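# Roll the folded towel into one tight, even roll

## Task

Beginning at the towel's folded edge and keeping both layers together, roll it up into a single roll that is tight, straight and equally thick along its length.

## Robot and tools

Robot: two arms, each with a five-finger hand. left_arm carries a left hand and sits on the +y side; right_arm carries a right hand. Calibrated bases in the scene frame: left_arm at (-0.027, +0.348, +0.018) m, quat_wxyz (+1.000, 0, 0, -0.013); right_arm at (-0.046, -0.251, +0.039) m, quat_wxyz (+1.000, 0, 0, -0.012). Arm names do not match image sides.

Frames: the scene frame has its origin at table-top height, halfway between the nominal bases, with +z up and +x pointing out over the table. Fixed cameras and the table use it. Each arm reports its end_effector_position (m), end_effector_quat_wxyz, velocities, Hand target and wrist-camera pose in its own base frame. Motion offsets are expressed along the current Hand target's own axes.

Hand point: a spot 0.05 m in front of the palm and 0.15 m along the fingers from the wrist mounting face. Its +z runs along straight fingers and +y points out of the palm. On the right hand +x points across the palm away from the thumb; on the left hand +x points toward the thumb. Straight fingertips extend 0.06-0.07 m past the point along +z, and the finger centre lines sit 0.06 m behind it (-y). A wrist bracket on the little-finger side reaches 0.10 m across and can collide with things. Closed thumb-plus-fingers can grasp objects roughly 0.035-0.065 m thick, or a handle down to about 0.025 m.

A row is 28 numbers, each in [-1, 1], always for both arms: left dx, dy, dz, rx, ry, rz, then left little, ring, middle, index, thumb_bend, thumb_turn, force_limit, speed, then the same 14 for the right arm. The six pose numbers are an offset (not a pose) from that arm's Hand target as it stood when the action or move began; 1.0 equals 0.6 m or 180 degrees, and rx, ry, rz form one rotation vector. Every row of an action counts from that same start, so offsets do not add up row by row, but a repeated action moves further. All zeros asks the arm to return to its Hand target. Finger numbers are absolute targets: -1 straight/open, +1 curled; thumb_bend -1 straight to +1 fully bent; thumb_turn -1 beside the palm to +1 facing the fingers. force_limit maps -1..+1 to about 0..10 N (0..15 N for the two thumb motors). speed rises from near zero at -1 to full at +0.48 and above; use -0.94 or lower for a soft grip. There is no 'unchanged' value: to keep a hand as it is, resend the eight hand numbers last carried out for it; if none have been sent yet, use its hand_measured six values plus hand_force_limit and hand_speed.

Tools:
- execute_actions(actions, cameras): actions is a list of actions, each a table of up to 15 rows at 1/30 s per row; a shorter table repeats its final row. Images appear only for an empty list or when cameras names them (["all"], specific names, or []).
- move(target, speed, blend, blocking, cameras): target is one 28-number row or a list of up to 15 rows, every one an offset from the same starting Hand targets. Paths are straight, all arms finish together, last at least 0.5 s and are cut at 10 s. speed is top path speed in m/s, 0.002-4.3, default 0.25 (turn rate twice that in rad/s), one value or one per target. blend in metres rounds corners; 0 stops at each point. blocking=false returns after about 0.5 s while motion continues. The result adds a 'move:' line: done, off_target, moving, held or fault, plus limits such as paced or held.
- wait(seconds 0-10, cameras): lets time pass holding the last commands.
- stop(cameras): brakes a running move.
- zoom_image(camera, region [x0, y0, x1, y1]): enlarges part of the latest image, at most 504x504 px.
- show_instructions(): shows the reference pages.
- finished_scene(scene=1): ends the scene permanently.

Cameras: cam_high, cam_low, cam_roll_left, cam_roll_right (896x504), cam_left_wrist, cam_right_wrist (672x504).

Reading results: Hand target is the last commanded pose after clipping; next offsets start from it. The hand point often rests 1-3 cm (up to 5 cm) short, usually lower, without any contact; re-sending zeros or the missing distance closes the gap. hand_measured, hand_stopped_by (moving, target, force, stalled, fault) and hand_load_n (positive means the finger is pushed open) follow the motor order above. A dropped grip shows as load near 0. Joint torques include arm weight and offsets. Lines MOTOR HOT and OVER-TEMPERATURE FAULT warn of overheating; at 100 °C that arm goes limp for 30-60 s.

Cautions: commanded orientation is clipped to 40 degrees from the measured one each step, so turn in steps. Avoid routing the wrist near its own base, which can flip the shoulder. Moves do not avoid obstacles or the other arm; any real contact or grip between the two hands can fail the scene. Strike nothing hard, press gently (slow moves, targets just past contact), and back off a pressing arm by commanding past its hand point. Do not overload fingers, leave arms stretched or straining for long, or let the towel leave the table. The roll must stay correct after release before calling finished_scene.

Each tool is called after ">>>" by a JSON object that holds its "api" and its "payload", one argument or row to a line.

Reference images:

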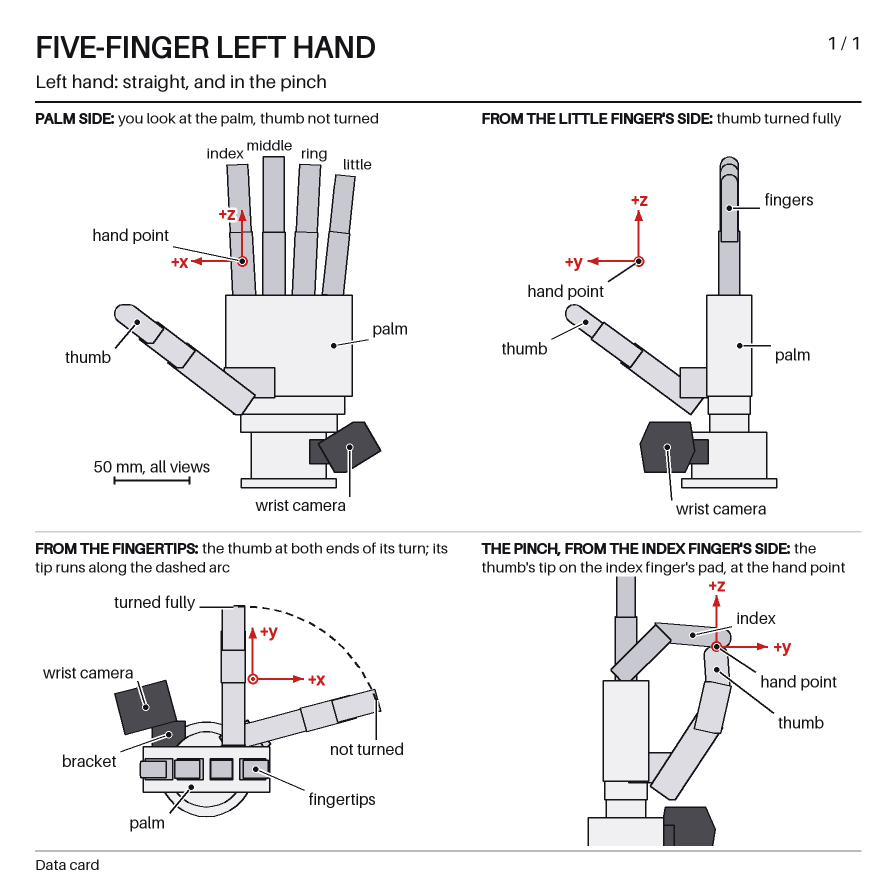

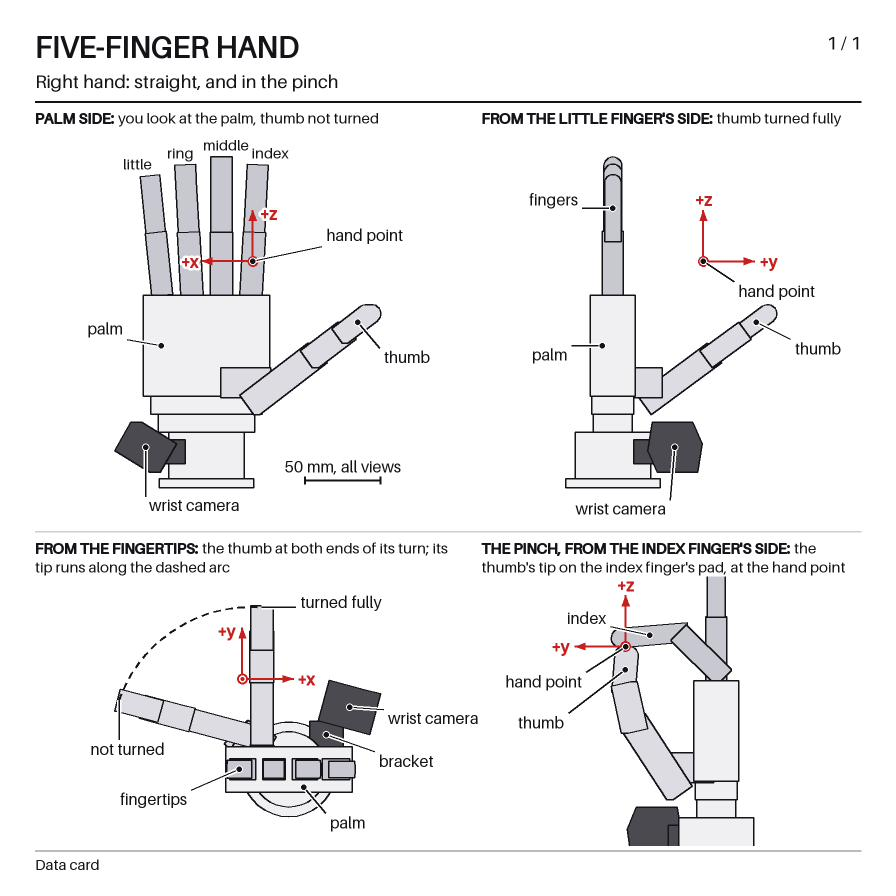

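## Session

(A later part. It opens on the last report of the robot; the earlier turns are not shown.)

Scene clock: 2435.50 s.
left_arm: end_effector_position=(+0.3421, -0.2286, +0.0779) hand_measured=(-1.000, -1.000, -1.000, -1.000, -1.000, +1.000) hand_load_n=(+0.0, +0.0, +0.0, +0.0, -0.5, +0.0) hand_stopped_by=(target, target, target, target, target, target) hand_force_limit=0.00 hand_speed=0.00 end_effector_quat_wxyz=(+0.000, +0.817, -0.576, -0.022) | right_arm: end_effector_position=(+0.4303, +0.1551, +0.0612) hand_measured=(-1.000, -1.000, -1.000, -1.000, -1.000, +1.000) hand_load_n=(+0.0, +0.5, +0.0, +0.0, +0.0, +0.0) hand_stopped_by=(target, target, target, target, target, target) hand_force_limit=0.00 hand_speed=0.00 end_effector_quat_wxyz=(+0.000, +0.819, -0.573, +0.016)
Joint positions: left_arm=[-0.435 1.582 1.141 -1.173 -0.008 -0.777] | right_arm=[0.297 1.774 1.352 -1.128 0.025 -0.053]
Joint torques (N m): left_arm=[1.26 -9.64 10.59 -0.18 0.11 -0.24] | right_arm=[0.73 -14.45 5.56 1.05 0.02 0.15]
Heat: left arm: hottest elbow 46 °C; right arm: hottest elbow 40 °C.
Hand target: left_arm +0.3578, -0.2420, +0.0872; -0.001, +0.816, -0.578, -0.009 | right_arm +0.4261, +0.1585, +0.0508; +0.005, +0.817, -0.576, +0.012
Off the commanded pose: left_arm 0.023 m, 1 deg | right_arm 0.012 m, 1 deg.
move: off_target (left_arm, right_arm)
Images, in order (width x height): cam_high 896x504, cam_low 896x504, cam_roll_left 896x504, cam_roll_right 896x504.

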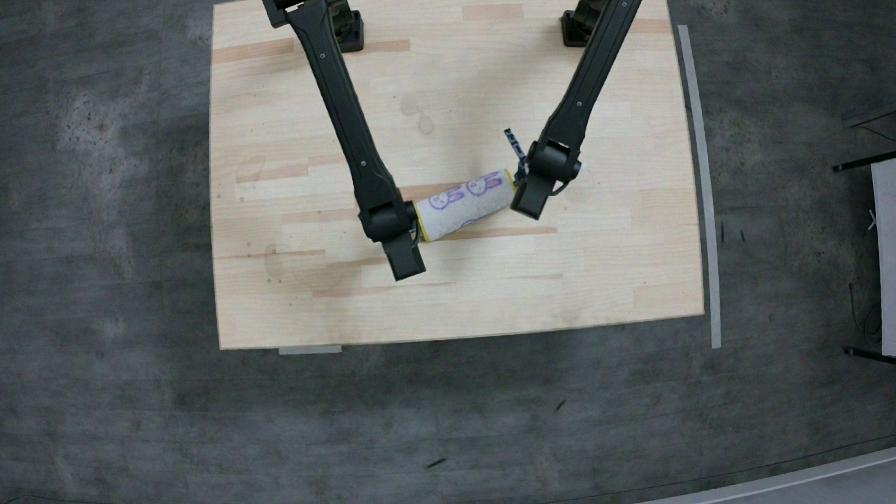

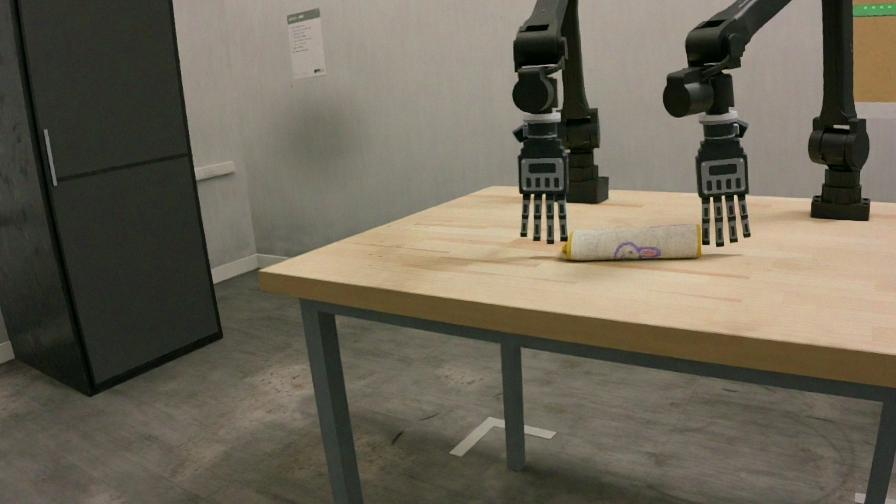

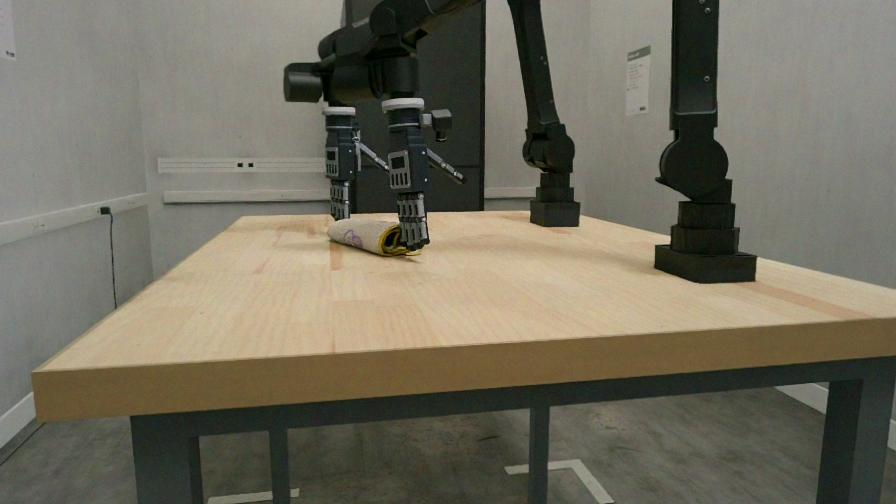

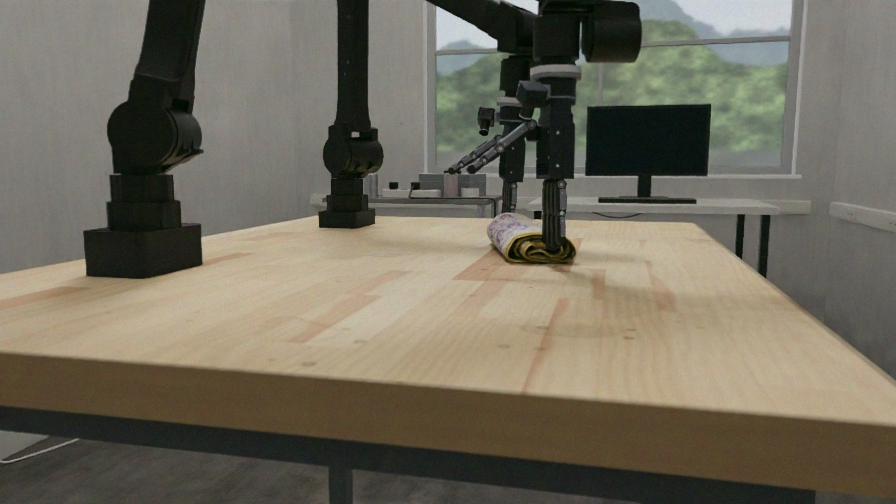

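>>> {"api": "move", "payload": {
  "target": [
    [0,0,0,0,0,0,-1,-1,-1,-1,-1,1,0,0,0.015,0,0,0,0,0,-1,-1,-1,-1,-1,1,0,0],
    [0,0,0,0,0,0,-1,-1,-1,-1,-1,1,0,0,0.015,0,0.018,0,0,0,-1,-1,-1,-1,-1,1,0,0],
    [0,0,0,0,0,0,-1,-1,-1,-1,-1,1,0,0,-0.012,0,0.018,0,0,0,-1,-1,-1,-1,-1,1,0,0]
  ],
  "speed": 0.05,
  "cameras": ["cam_high","cam_low","cam_roll_left","cam_roll_right"]
}}

>>> {"api": "zoom_image", "payload": {
  "camera": "cam_low",
  "region": [520, 160, 740, 290]
}}

>>> {"api": "zoom_image", "payload": {
  "camera": "cam_roll_right",
  "region": [420, 170, 660, 290]
}}

Scene clock: 2439.33 s.
left_arm: end_effector_position=(+0.3421, -0.2286, +0.0779) hand_measured=(-1.000, -1.000, -1.000, -1.000, -1.000, +1.000) hand_load_n=(+0.0, +0.0, +0.0, +0.0, +0.0, +0.0) hand_stopped_by=(target, target, target, target, target, target) hand_force_limit=0.00 hand_speed=0.00 end_effector_quat_wxyz=(+0.000, +0.817, -0.576, -0.022) | right_arm: end_effector_position=(+0.4301, +0.1609, +0.0546) hand_measured=(-1.000, -1.000, -1.000, -1.000, -1.000, +1.000) hand_load_n=(+0.0, +0.0, +0.0, +0.0, +0.0, +0.0) hand_stopped_by=(target, target, target, target, target, target) hand_force_limit=0.00 hand_speed=0.00 end_effector_quat_wxyz=(-0.005, +0.818, -0.574, +0.020)
Joint positions: left_arm=[-0.435 1.582 1.141 -1.173 -0.008 -0.777] | right_arm=[0.308 1.776 1.338 -1.101 0.027 -0.039]
Joint torques (N m): left_arm=[1.32 -9.64 10.62 -0.18 0.11 -0.23] | right_arm=[1.14 -13.57 5.39 1.02 0 0.18]
Heat: left arm: hottest elbow 46 °C; right arm: hottest elbow 40 °C.
Hand target: left_arm +0.3578, -0.2420, +0.0872; -0.001, +0.816, -0.577, -0.009 | right_arm +0.4240, +0.1649, +0.0399; +0.005, +0.817, -0.576, +0.013
Off the commanded pose: left_arm 0.023 m, 1 deg | right_arm 0.017 m, 2 deg.
move: off_target (left_arm, right_arm)
Images, in order (width x height): cam_high 896x504, cam_low 896x504, cam_roll_left 896x504, cam_roll_right 896x504.

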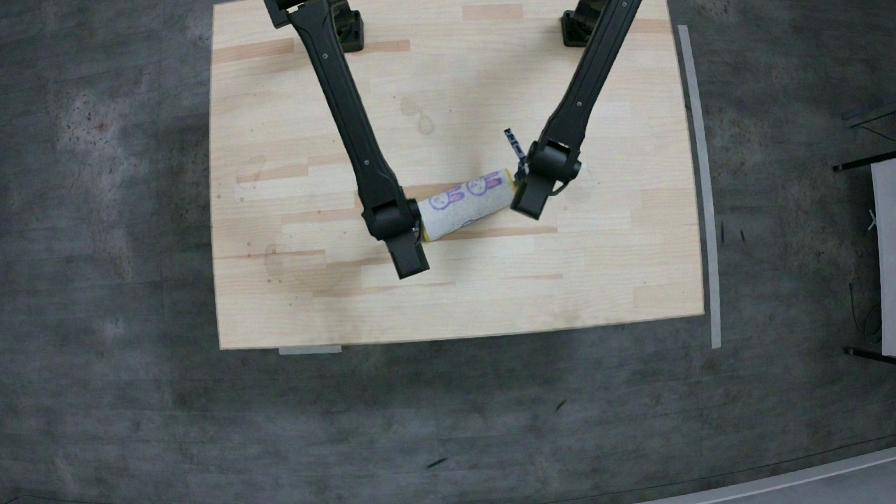

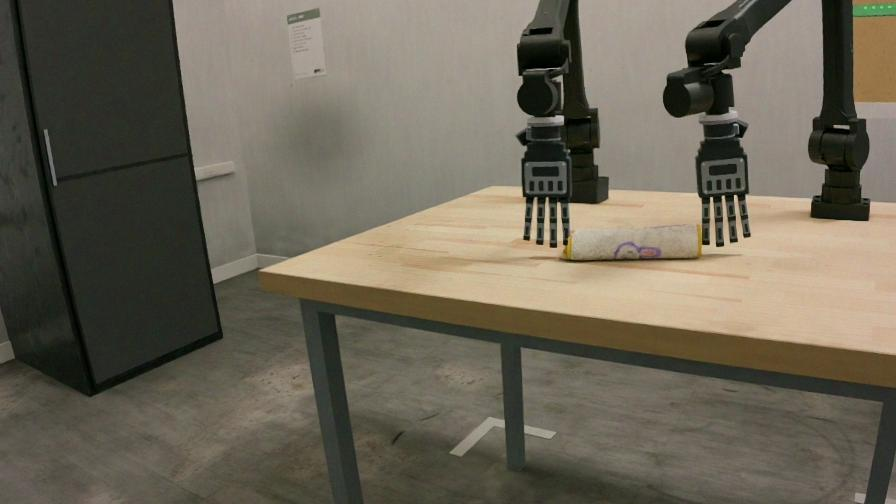

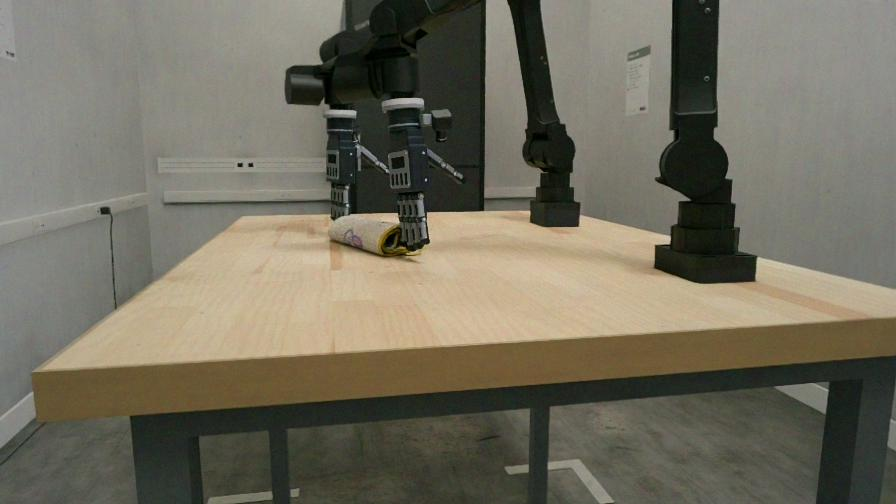

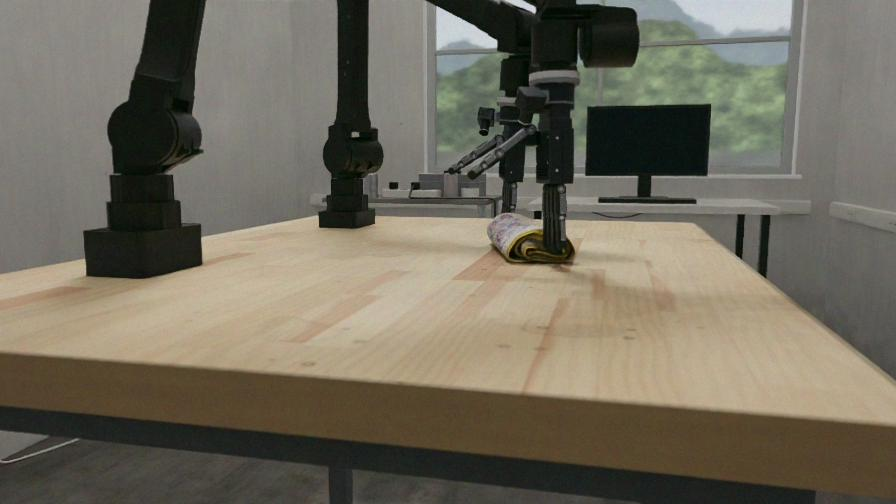

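Scaled by 2.291 from the camera's 896x504 image, which has a finer 1280x720 frame.

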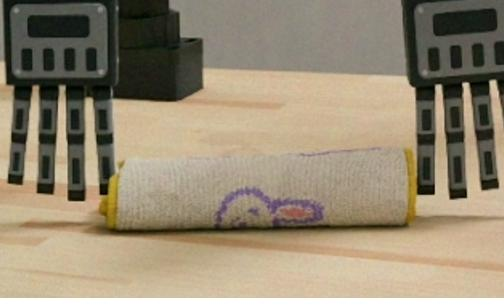

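Scaled by 2.100 from the camera's 896x504 image, which has a finer 1280x720 frame.

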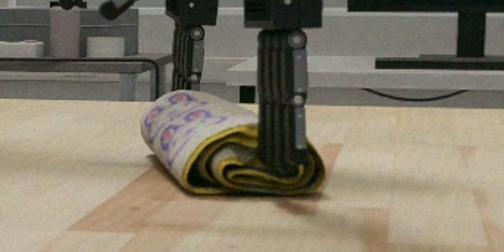

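>>> {"api": "move", "payload": {
  "target": [
    [0,0,0,0,0,0,-1,-1,-1,-1,-1,1,0,0,0.025,0,0,0,0,0,-1,-1,-1,-1,-1,1,0,0],
    [0,0,0,0,0,0,-1,-1,-1,-1,-1,1,0,0,0.025,-0.035,0,0,0,0,-1,-1,-1,-1,-1,1,0,0],
    [0,0,0,0,0,0,-1,-1,-1,-1,-1,1,0,0,-0.002,-0.035,0,0,0,0,-1,-1,-1,-1,-1,1,0,0]
  ],
  "speed": 0.06,
  "cameras": ["cam_high","cam_low","cam_roll_left","cam_roll_right"]
}}

>>> {"api": "zoom_image", "payload": {
  "camera": "cam_low",
  "region": [520, 160, 740, 290]
}}

>>> {"api": "zoom_image", "payload": {
  "camera": "cam_roll_right",
  "region": [420, 170, 660, 290]
}}

Scene clock: 2443.27 s.
left_arm: end_effector_position=(+0.3421, -0.2286, +0.0779) hand_measured=(-1.000, -1.000, -1.000, -1.000, -1.000, +1.000) hand_load_n=(+0.0, +0.0, -0.5, +0.0, +0.0, +0.0) hand_stopped_by=(target, target, target, target, target, target) hand_force_limit=0.00 hand_speed=0.00 end_effector_quat_wxyz=(+0.000, +0.817, -0.576, -0.022) | right_arm: end_effector_position=(+0.4360, +0.1627, +0.0445) hand_measured=(-1.000, -1.000, -1.000, -1.000, -1.000, +1.000) hand_load_n=(+0.0, -0.5, -0.5, +0.0, -0.5, +0.0) hand_stopped_by=(target, target, target, target, target, target) hand_force_limit=0.00 hand_speed=0.00 end_effector_quat_wxyz=(+0.003, +0.818, -0.575, +0.015)
Joint positions: left_arm=[-0.435 1.582 1.141 -1.173 -0.008 -0.777] | right_arm=[0.308 1.815 1.361 -1.104 0.028 -0.037]
Joint torques (N m): left_arm=[1.26 -9.64 10.58 -0.21 0.11 -0.23] | right_arm=[1.61 -13.39 8.54 0.28 -0.06 0.16]
Heat: left arm: hottest elbow 47 °C; right arm: hottest elbow 40 °C.
Hand target: left_arm +0.3578, -0.2420, +0.0872; -0.001, +0.816, -0.577, -0.009 | right_arm +0.4432, +0.1731, +0.0399; +0.006, +0.817, -0.576, +0.012
Off the commanded pose: left_arm 0.023 m, 1 deg | right_arm 0.014 m, 0 deg.
move: off_target (left_arm, right_arm)
Images, in order (width x height): cam_high 896x504, cam_low 896x504, cam_roll_left 896x504, cam_roll_right 896x504.

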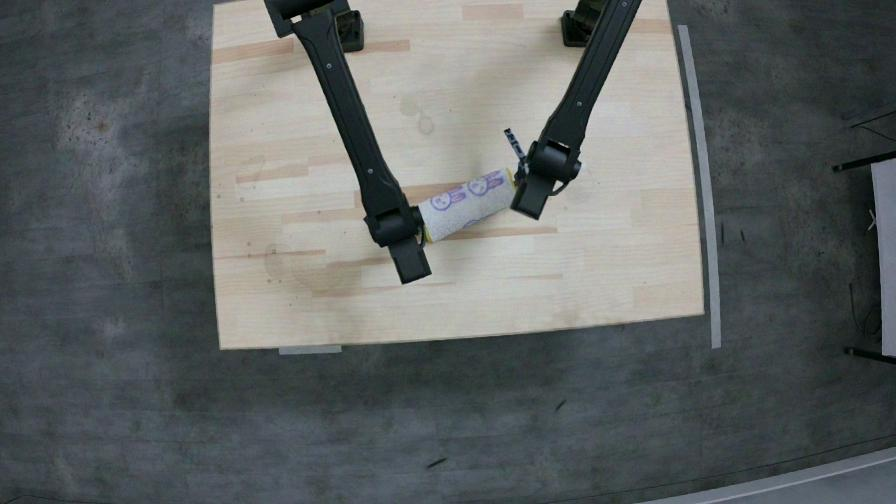

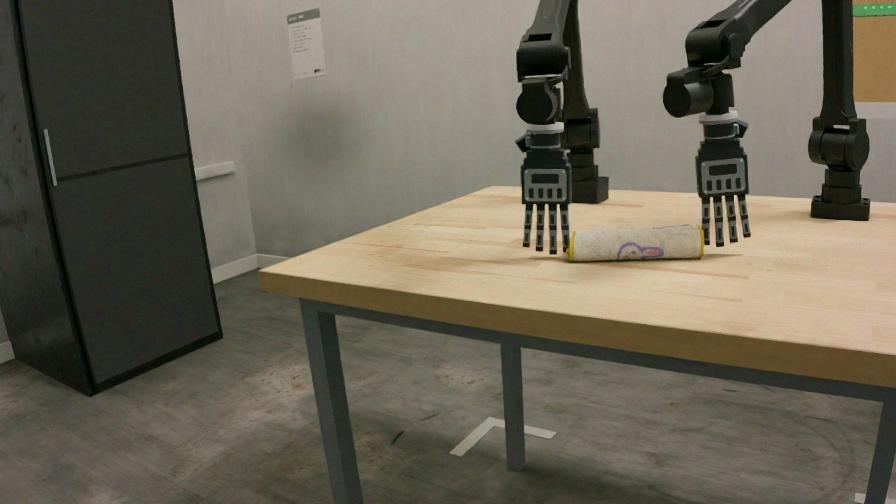

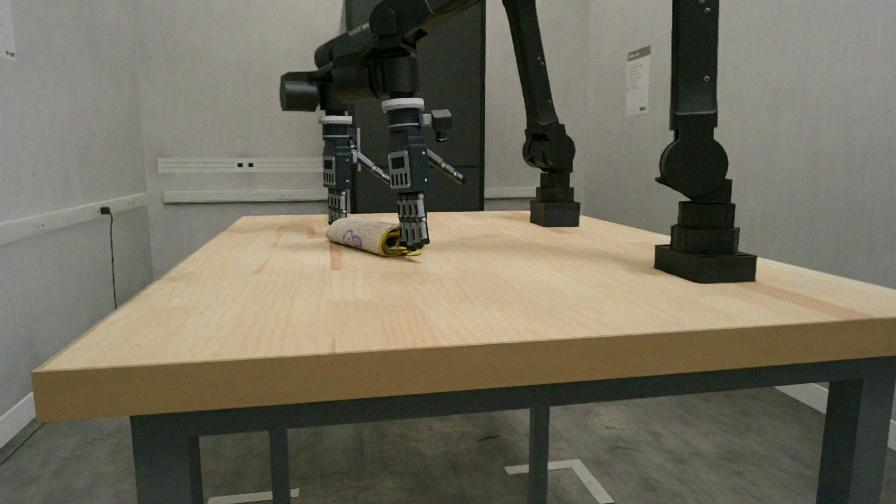

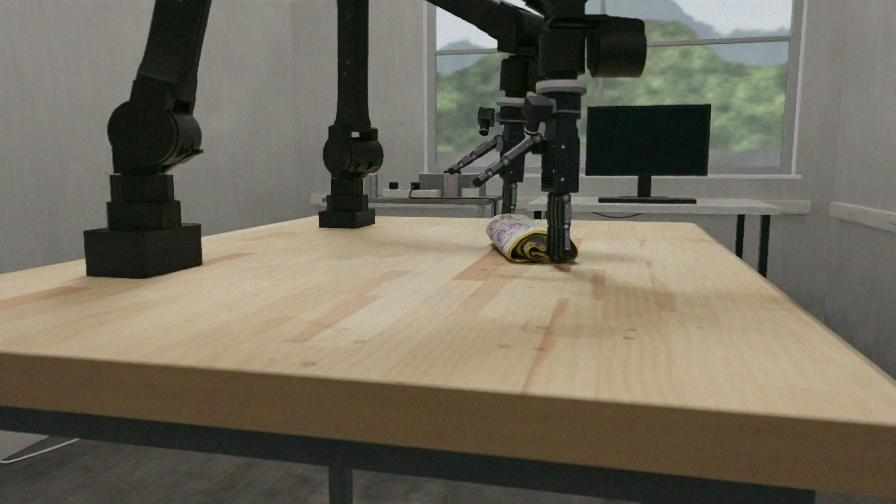

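Scaled by 2.291 from the camera's 896x504 image, which has a finer 1280x720 frame.

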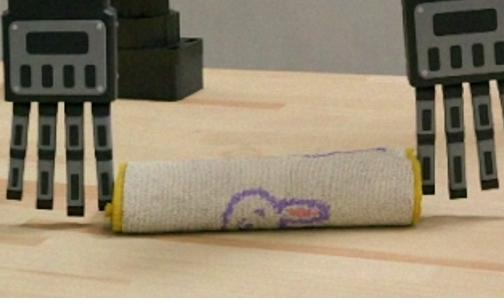

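Scaled by 2.100 from the camera's 896x504 image, which has a finer 1280x720 frame.

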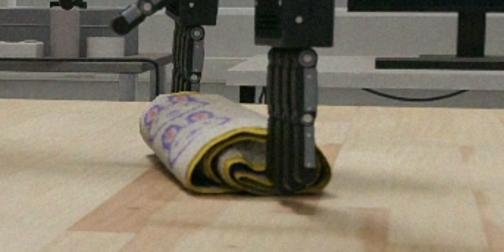

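>>> {"api": "move", "payload": {
  "target": [
    [-0.045,0,-0.01,0,0,0,-1,-1,-1,-1,-1,1,0,0,0.045,0,-0.015,0,0,0,-1,-1,-1,-1,-1,1,0,0],
    [-0.08,0.02,-0.25,0.3333,0,0,-0.6,-0.6,-0.6,-0.6,-1,1,0,0,0.08,0.02,-0.28,0.3333,0,0,-0.6,-0.6,-0.6,-0.6,-1,1,0,0]
  ],
  "speed": [0.08,0.25],
  "cameras": ["cam_high","cam_low","cam_roll_left","cam_roll_right"]
}}

>>> {"api": "zoom_image", "payload": {
  "camera": "cam_low",
  "region": [520, 160, 740, 290]
}}

>>> {"api": "zoom_image", "payload": {
  "camera": "cam_high",
  "region": [360, 120, 560, 320]
}}

>>> {"api": "zoom_image", "payload": {
  "camera": "cam_roll_right",
  "region": [420, 170, 660, 290]
}}

>>> {"api": "zoom_image", "payload": {
  "camera": "cam_roll_left",
  "region": [310, 160, 530, 280]
}}

Scene clock: 2449.33 s.
left_arm: end_effector_position=(+0.3338, -0.1987, +0.2348) hand_measured=(-0.600, -0.600, -0.600, -0.600, -1.000, +1.000) hand_load_n=(+0.0, +0.0, +0.5, +0.0, +0.0, +0.0) hand_stopped_by=(target, target, target, target, target, target) hand_force_limit=0.00 hand_speed=0.00 end_effector_quat_wxyz=(-0.412, +0.708, -0.507, +0.270) | right_arm: end_effector_position=(+0.4448, +0.1319, +0.2123) hand_measured=(-0.600, -0.600, -0.600, -0.600, -1.000, +1.000) hand_load_n=(+0.0, +0.0, +0.0, +0.0, +0.0, +0.0) hand_stopped_by=(target, target, target, target, target, target) hand_force_limit=0.00 hand_speed=0.00 end_effector_quat_wxyz=(-0.404, +0.712, -0.494, +0.294)
Joint positions: left_arm=[-0.839 1.013 0.917 -0.943 -0.93 -0.896] | right_arm=[0.181 1.059 0.81 -0.28 -0.132 -0.101]
Joint torques (N m): left_arm=[1.32 -5.89 8.09 1.55 -0.86 -0.16] | right_arm=[-0.32 -6.83 7.35 2.62 -0.21 -0.09]
Heat: left arm: hottest elbow 47 °C; right arm: hottest elbow 40 °C.
Hand target: left_arm +0.3325, -0.2026, +0.2380; -0.409, +0.706, -0.505, +0.281 | right_arm +0.4457, +0.1278, +0.2090; -0.404, +0.711, -0.493, +0.299
Off the commanded pose: left_arm 0.005 m, 1 deg | right_arm 0.005 m, 1 deg.
move: done
Images, in order (width x height): cam_high 896x504, cam_low 896x504, cam_roll_left 896x504, cam_roll_right 896x504.

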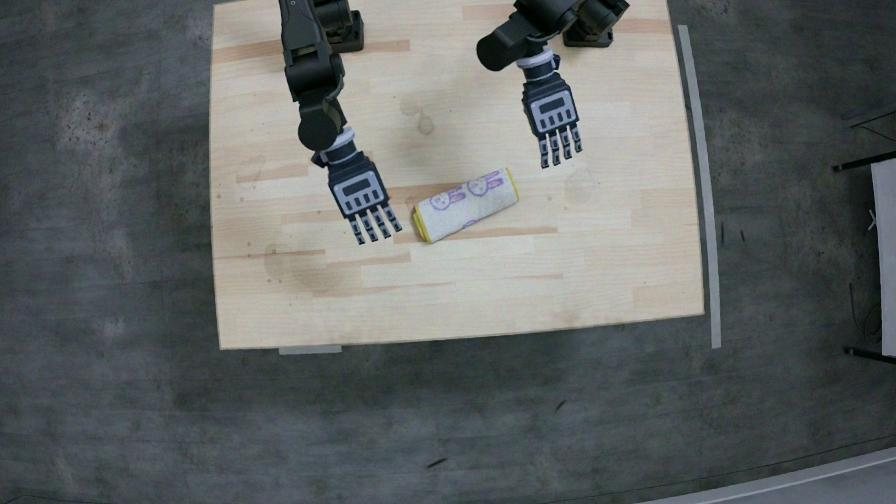

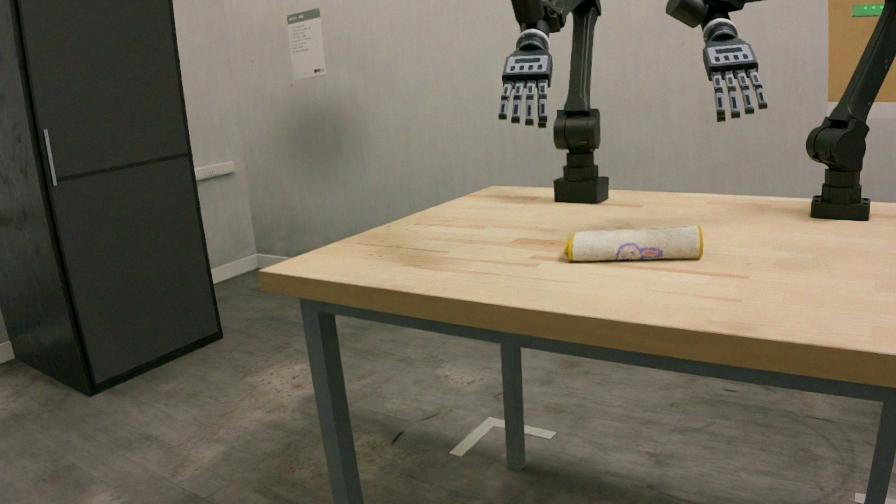

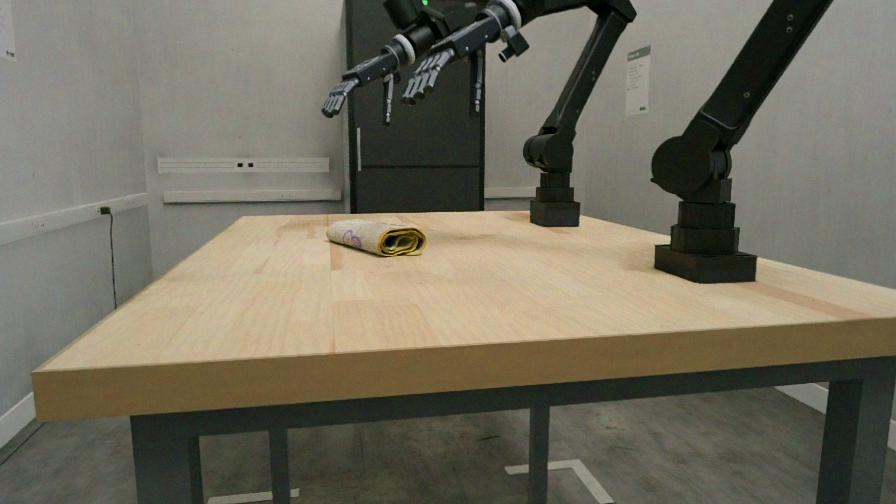

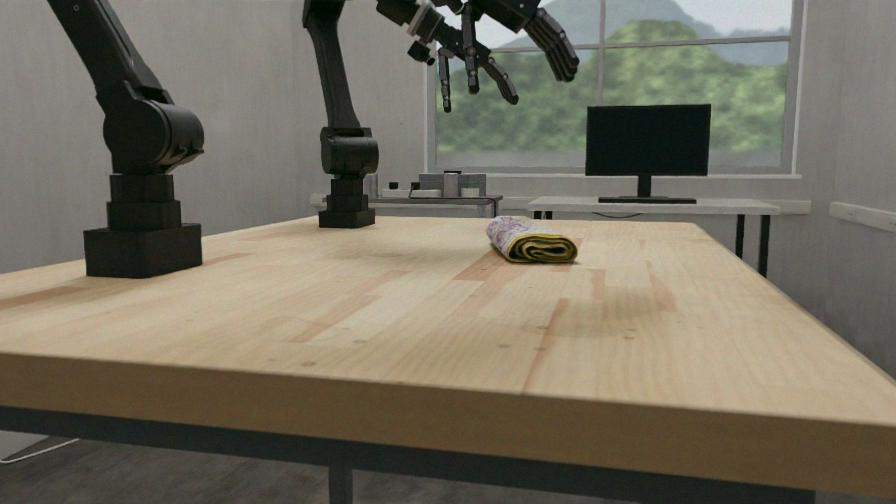

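Scaled by 2.291 from the camera's 896x504 image, which has a finer 1280x720 frame.

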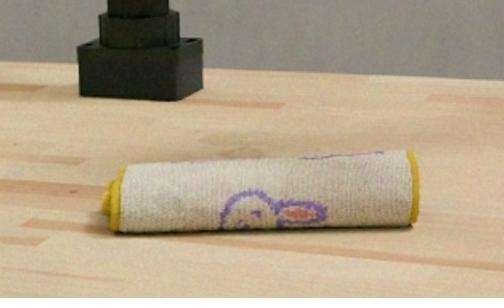

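Scaled by 2.520 from the camera's 896x504 image, which has a finer 1280x720 frame.

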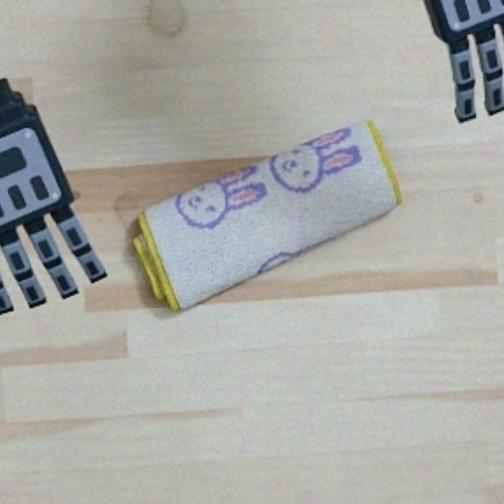

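Scaled by 2.100 from the camera's 896x504 image, which has a finer 1280x720 frame.

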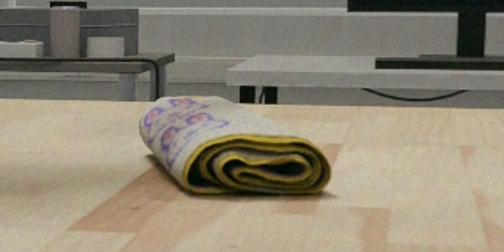

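Scaled by 2.291 from the camera's 896x504 image, which has a finer 1280x720 frame.

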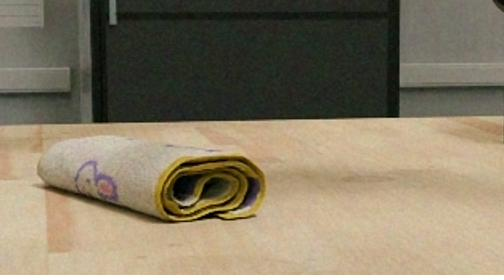

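>>> {"api": "move", "payload": {
  "target": [
    [0.1877,0.1207,0.1844,0,0,0,-0.6,-0.6,-0.6,-0.6,-1,1,0,-0.3,-0.107,0.0848,0.1498,0,0,0,-0.6,-0.6,-0.6,-0.6,-1,1,0,-0.3],
    [0.1877,0.2657,0.2681,0,0,0,-0.6,-0.6,-0.6,-0.6,-1,1,0,-0.3,-0.107,0.2608,0.2515,0,0,0,-0.6,-0.6,-0.6,-0.6,-1,1,0,-0.3]
  ],
  "speed": [0.25,0.12],
  "cameras": ["cam_high","cam_low","cam_roll_left","cam_roll_right"]
}}

>>> {"api": "zoom_image", "payload": {
  "camera": "cam_high",
  "region": [360, 120, 560, 320]
}}

>>> {"api": "zoom_image", "payload": {
  "camera": "cam_roll_right",
  "region": [420, 170, 660, 290]
}}

>>> {"api": "zoom_image", "payload": {
  "camera": "cam_roll_left",
  "region": [310, 160, 530, 280]
}}

Scene clock: 2464.57 s.
left_arm: end_effector_position=(+0.4200, -0.2906, +0.0242) hand_measured=(-0.600, -0.600, -0.600, -0.600, -1.000, +1.000) hand_load_n=(+0.0, +0.0, +0.0, +0.0, +0.0, +0.0) hand_stopped_by=(target, target, target, target, target, target) hand_force_limit=0.00 hand_speed=-0.30 end_effector_quat_wxyz=(-0.407, +0.706, -0.505, +0.286) | right_arm: end_effector_position=(+0.4781, +0.2010, +0.0025) hand_measured=(-0.600, -0.600, -0.600, -0.600, -1.000, +1.000) hand_load_n=(+0.0, -0.5, +0.0, +0.0, +0.0, +0.0) hand_stopped_by=(target, target, target, target, target, target) hand_force_limit=0.00 hand_speed=-0.30 end_effector_quat_wxyz=(-0.403, +0.713, -0.489, +0.302)
Joint positions: left_arm=[-0.83 1.611 0.826 -0.196 -0.918 -0.862] | right_arm=[0.351 1.606 0.621 0.468 0.022 -0.03]
Joint torques (N m): left_arm=[2.9 -9.64 5.89 1.7 -0.61 -0.07] | right_arm=[0.5 -9.93 4.67 2.77 -0.13 0.11]
Heat: left arm: hottest elbow 45 °C; right arm: hottest elbow 39 °C.
Hand target: left_arm +0.4231, -0.2861, +0.0172; -0.409, +0.706, -0.505, +0.281 | right_arm +0.4764, +0.2009, -0.0034; -0.404, +0.711, -0.493, +0.299
Off the commanded pose: left_arm 0.009 m, 1 deg | right_arm 0.006 m, 1 deg.
move: done
Images, in order (width x height): cam_high 896x504, cam_low 896x504, cam_roll_left 896x504, cam_roll_right 896x504.

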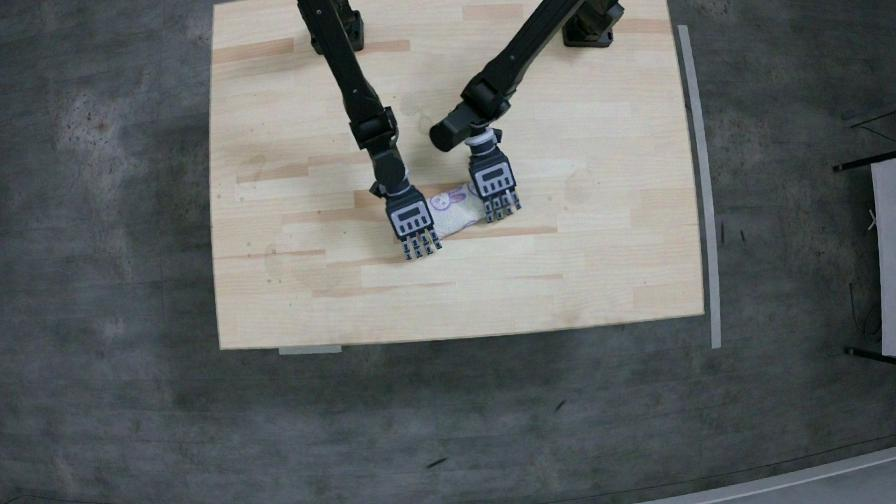

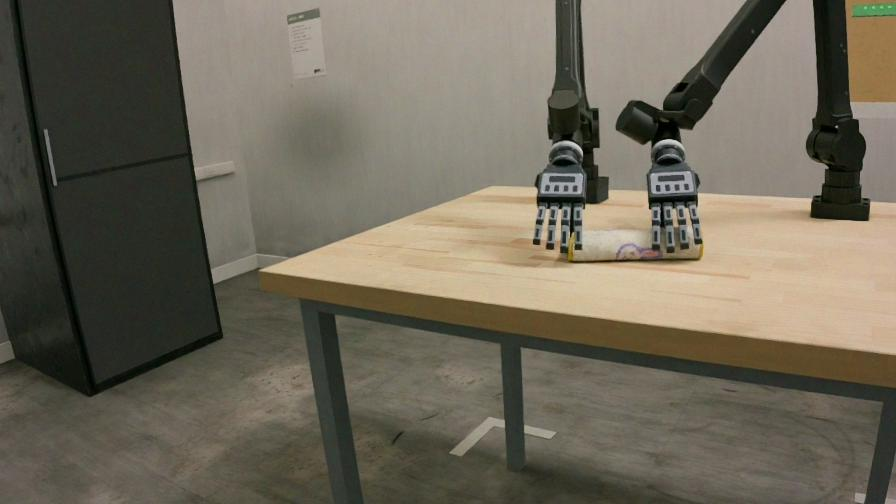

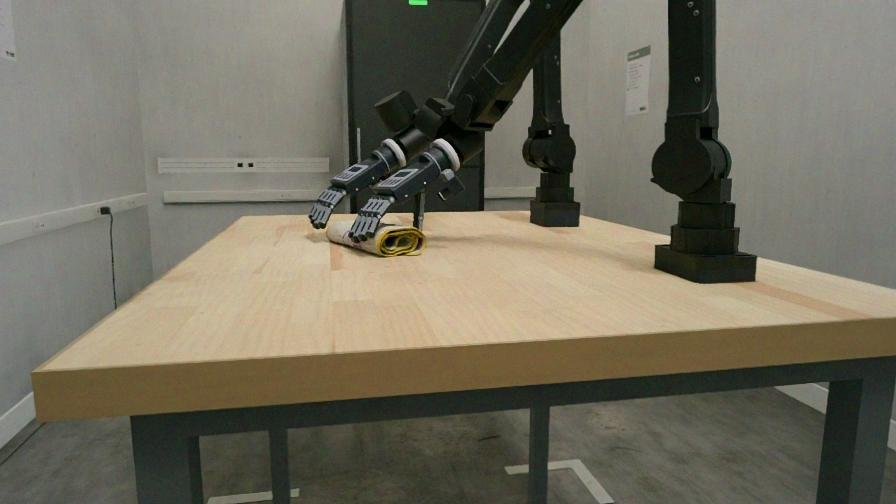

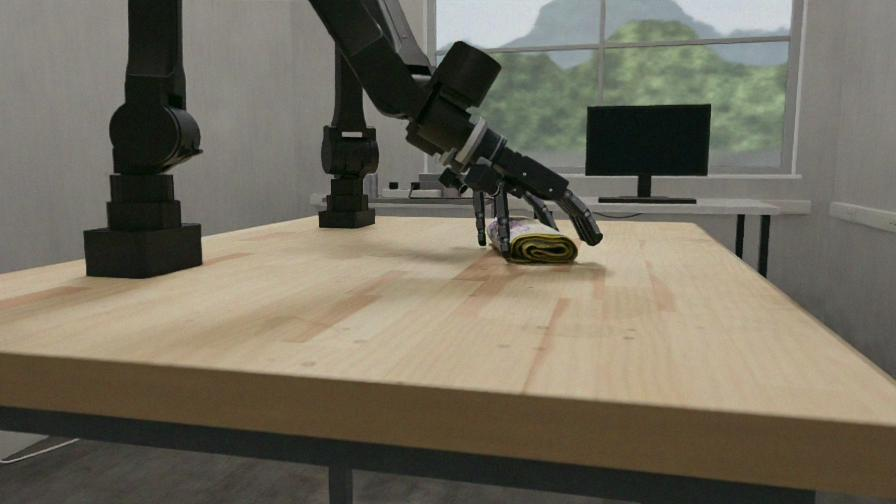

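Scaled by 2.520 from the camera's 896x504 image, which has a finer 1280x720 frame.

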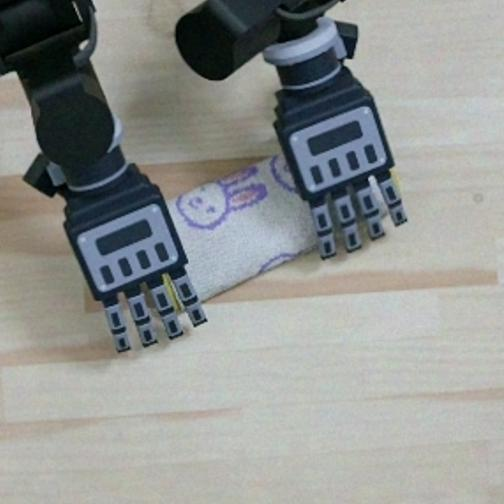

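Scaled by 2.100 from the camera's 896x504 image, which has a finer 1280x720 frame.

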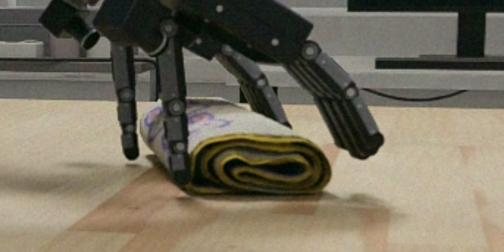

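Scaled by 2.291 from the camera's 896x504 image, which has a finer 1280x720 frame.

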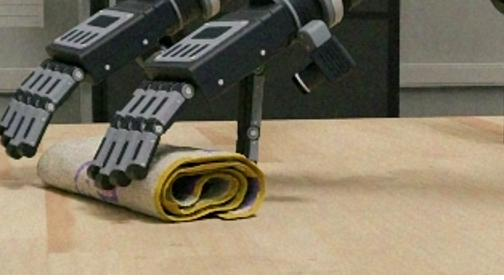

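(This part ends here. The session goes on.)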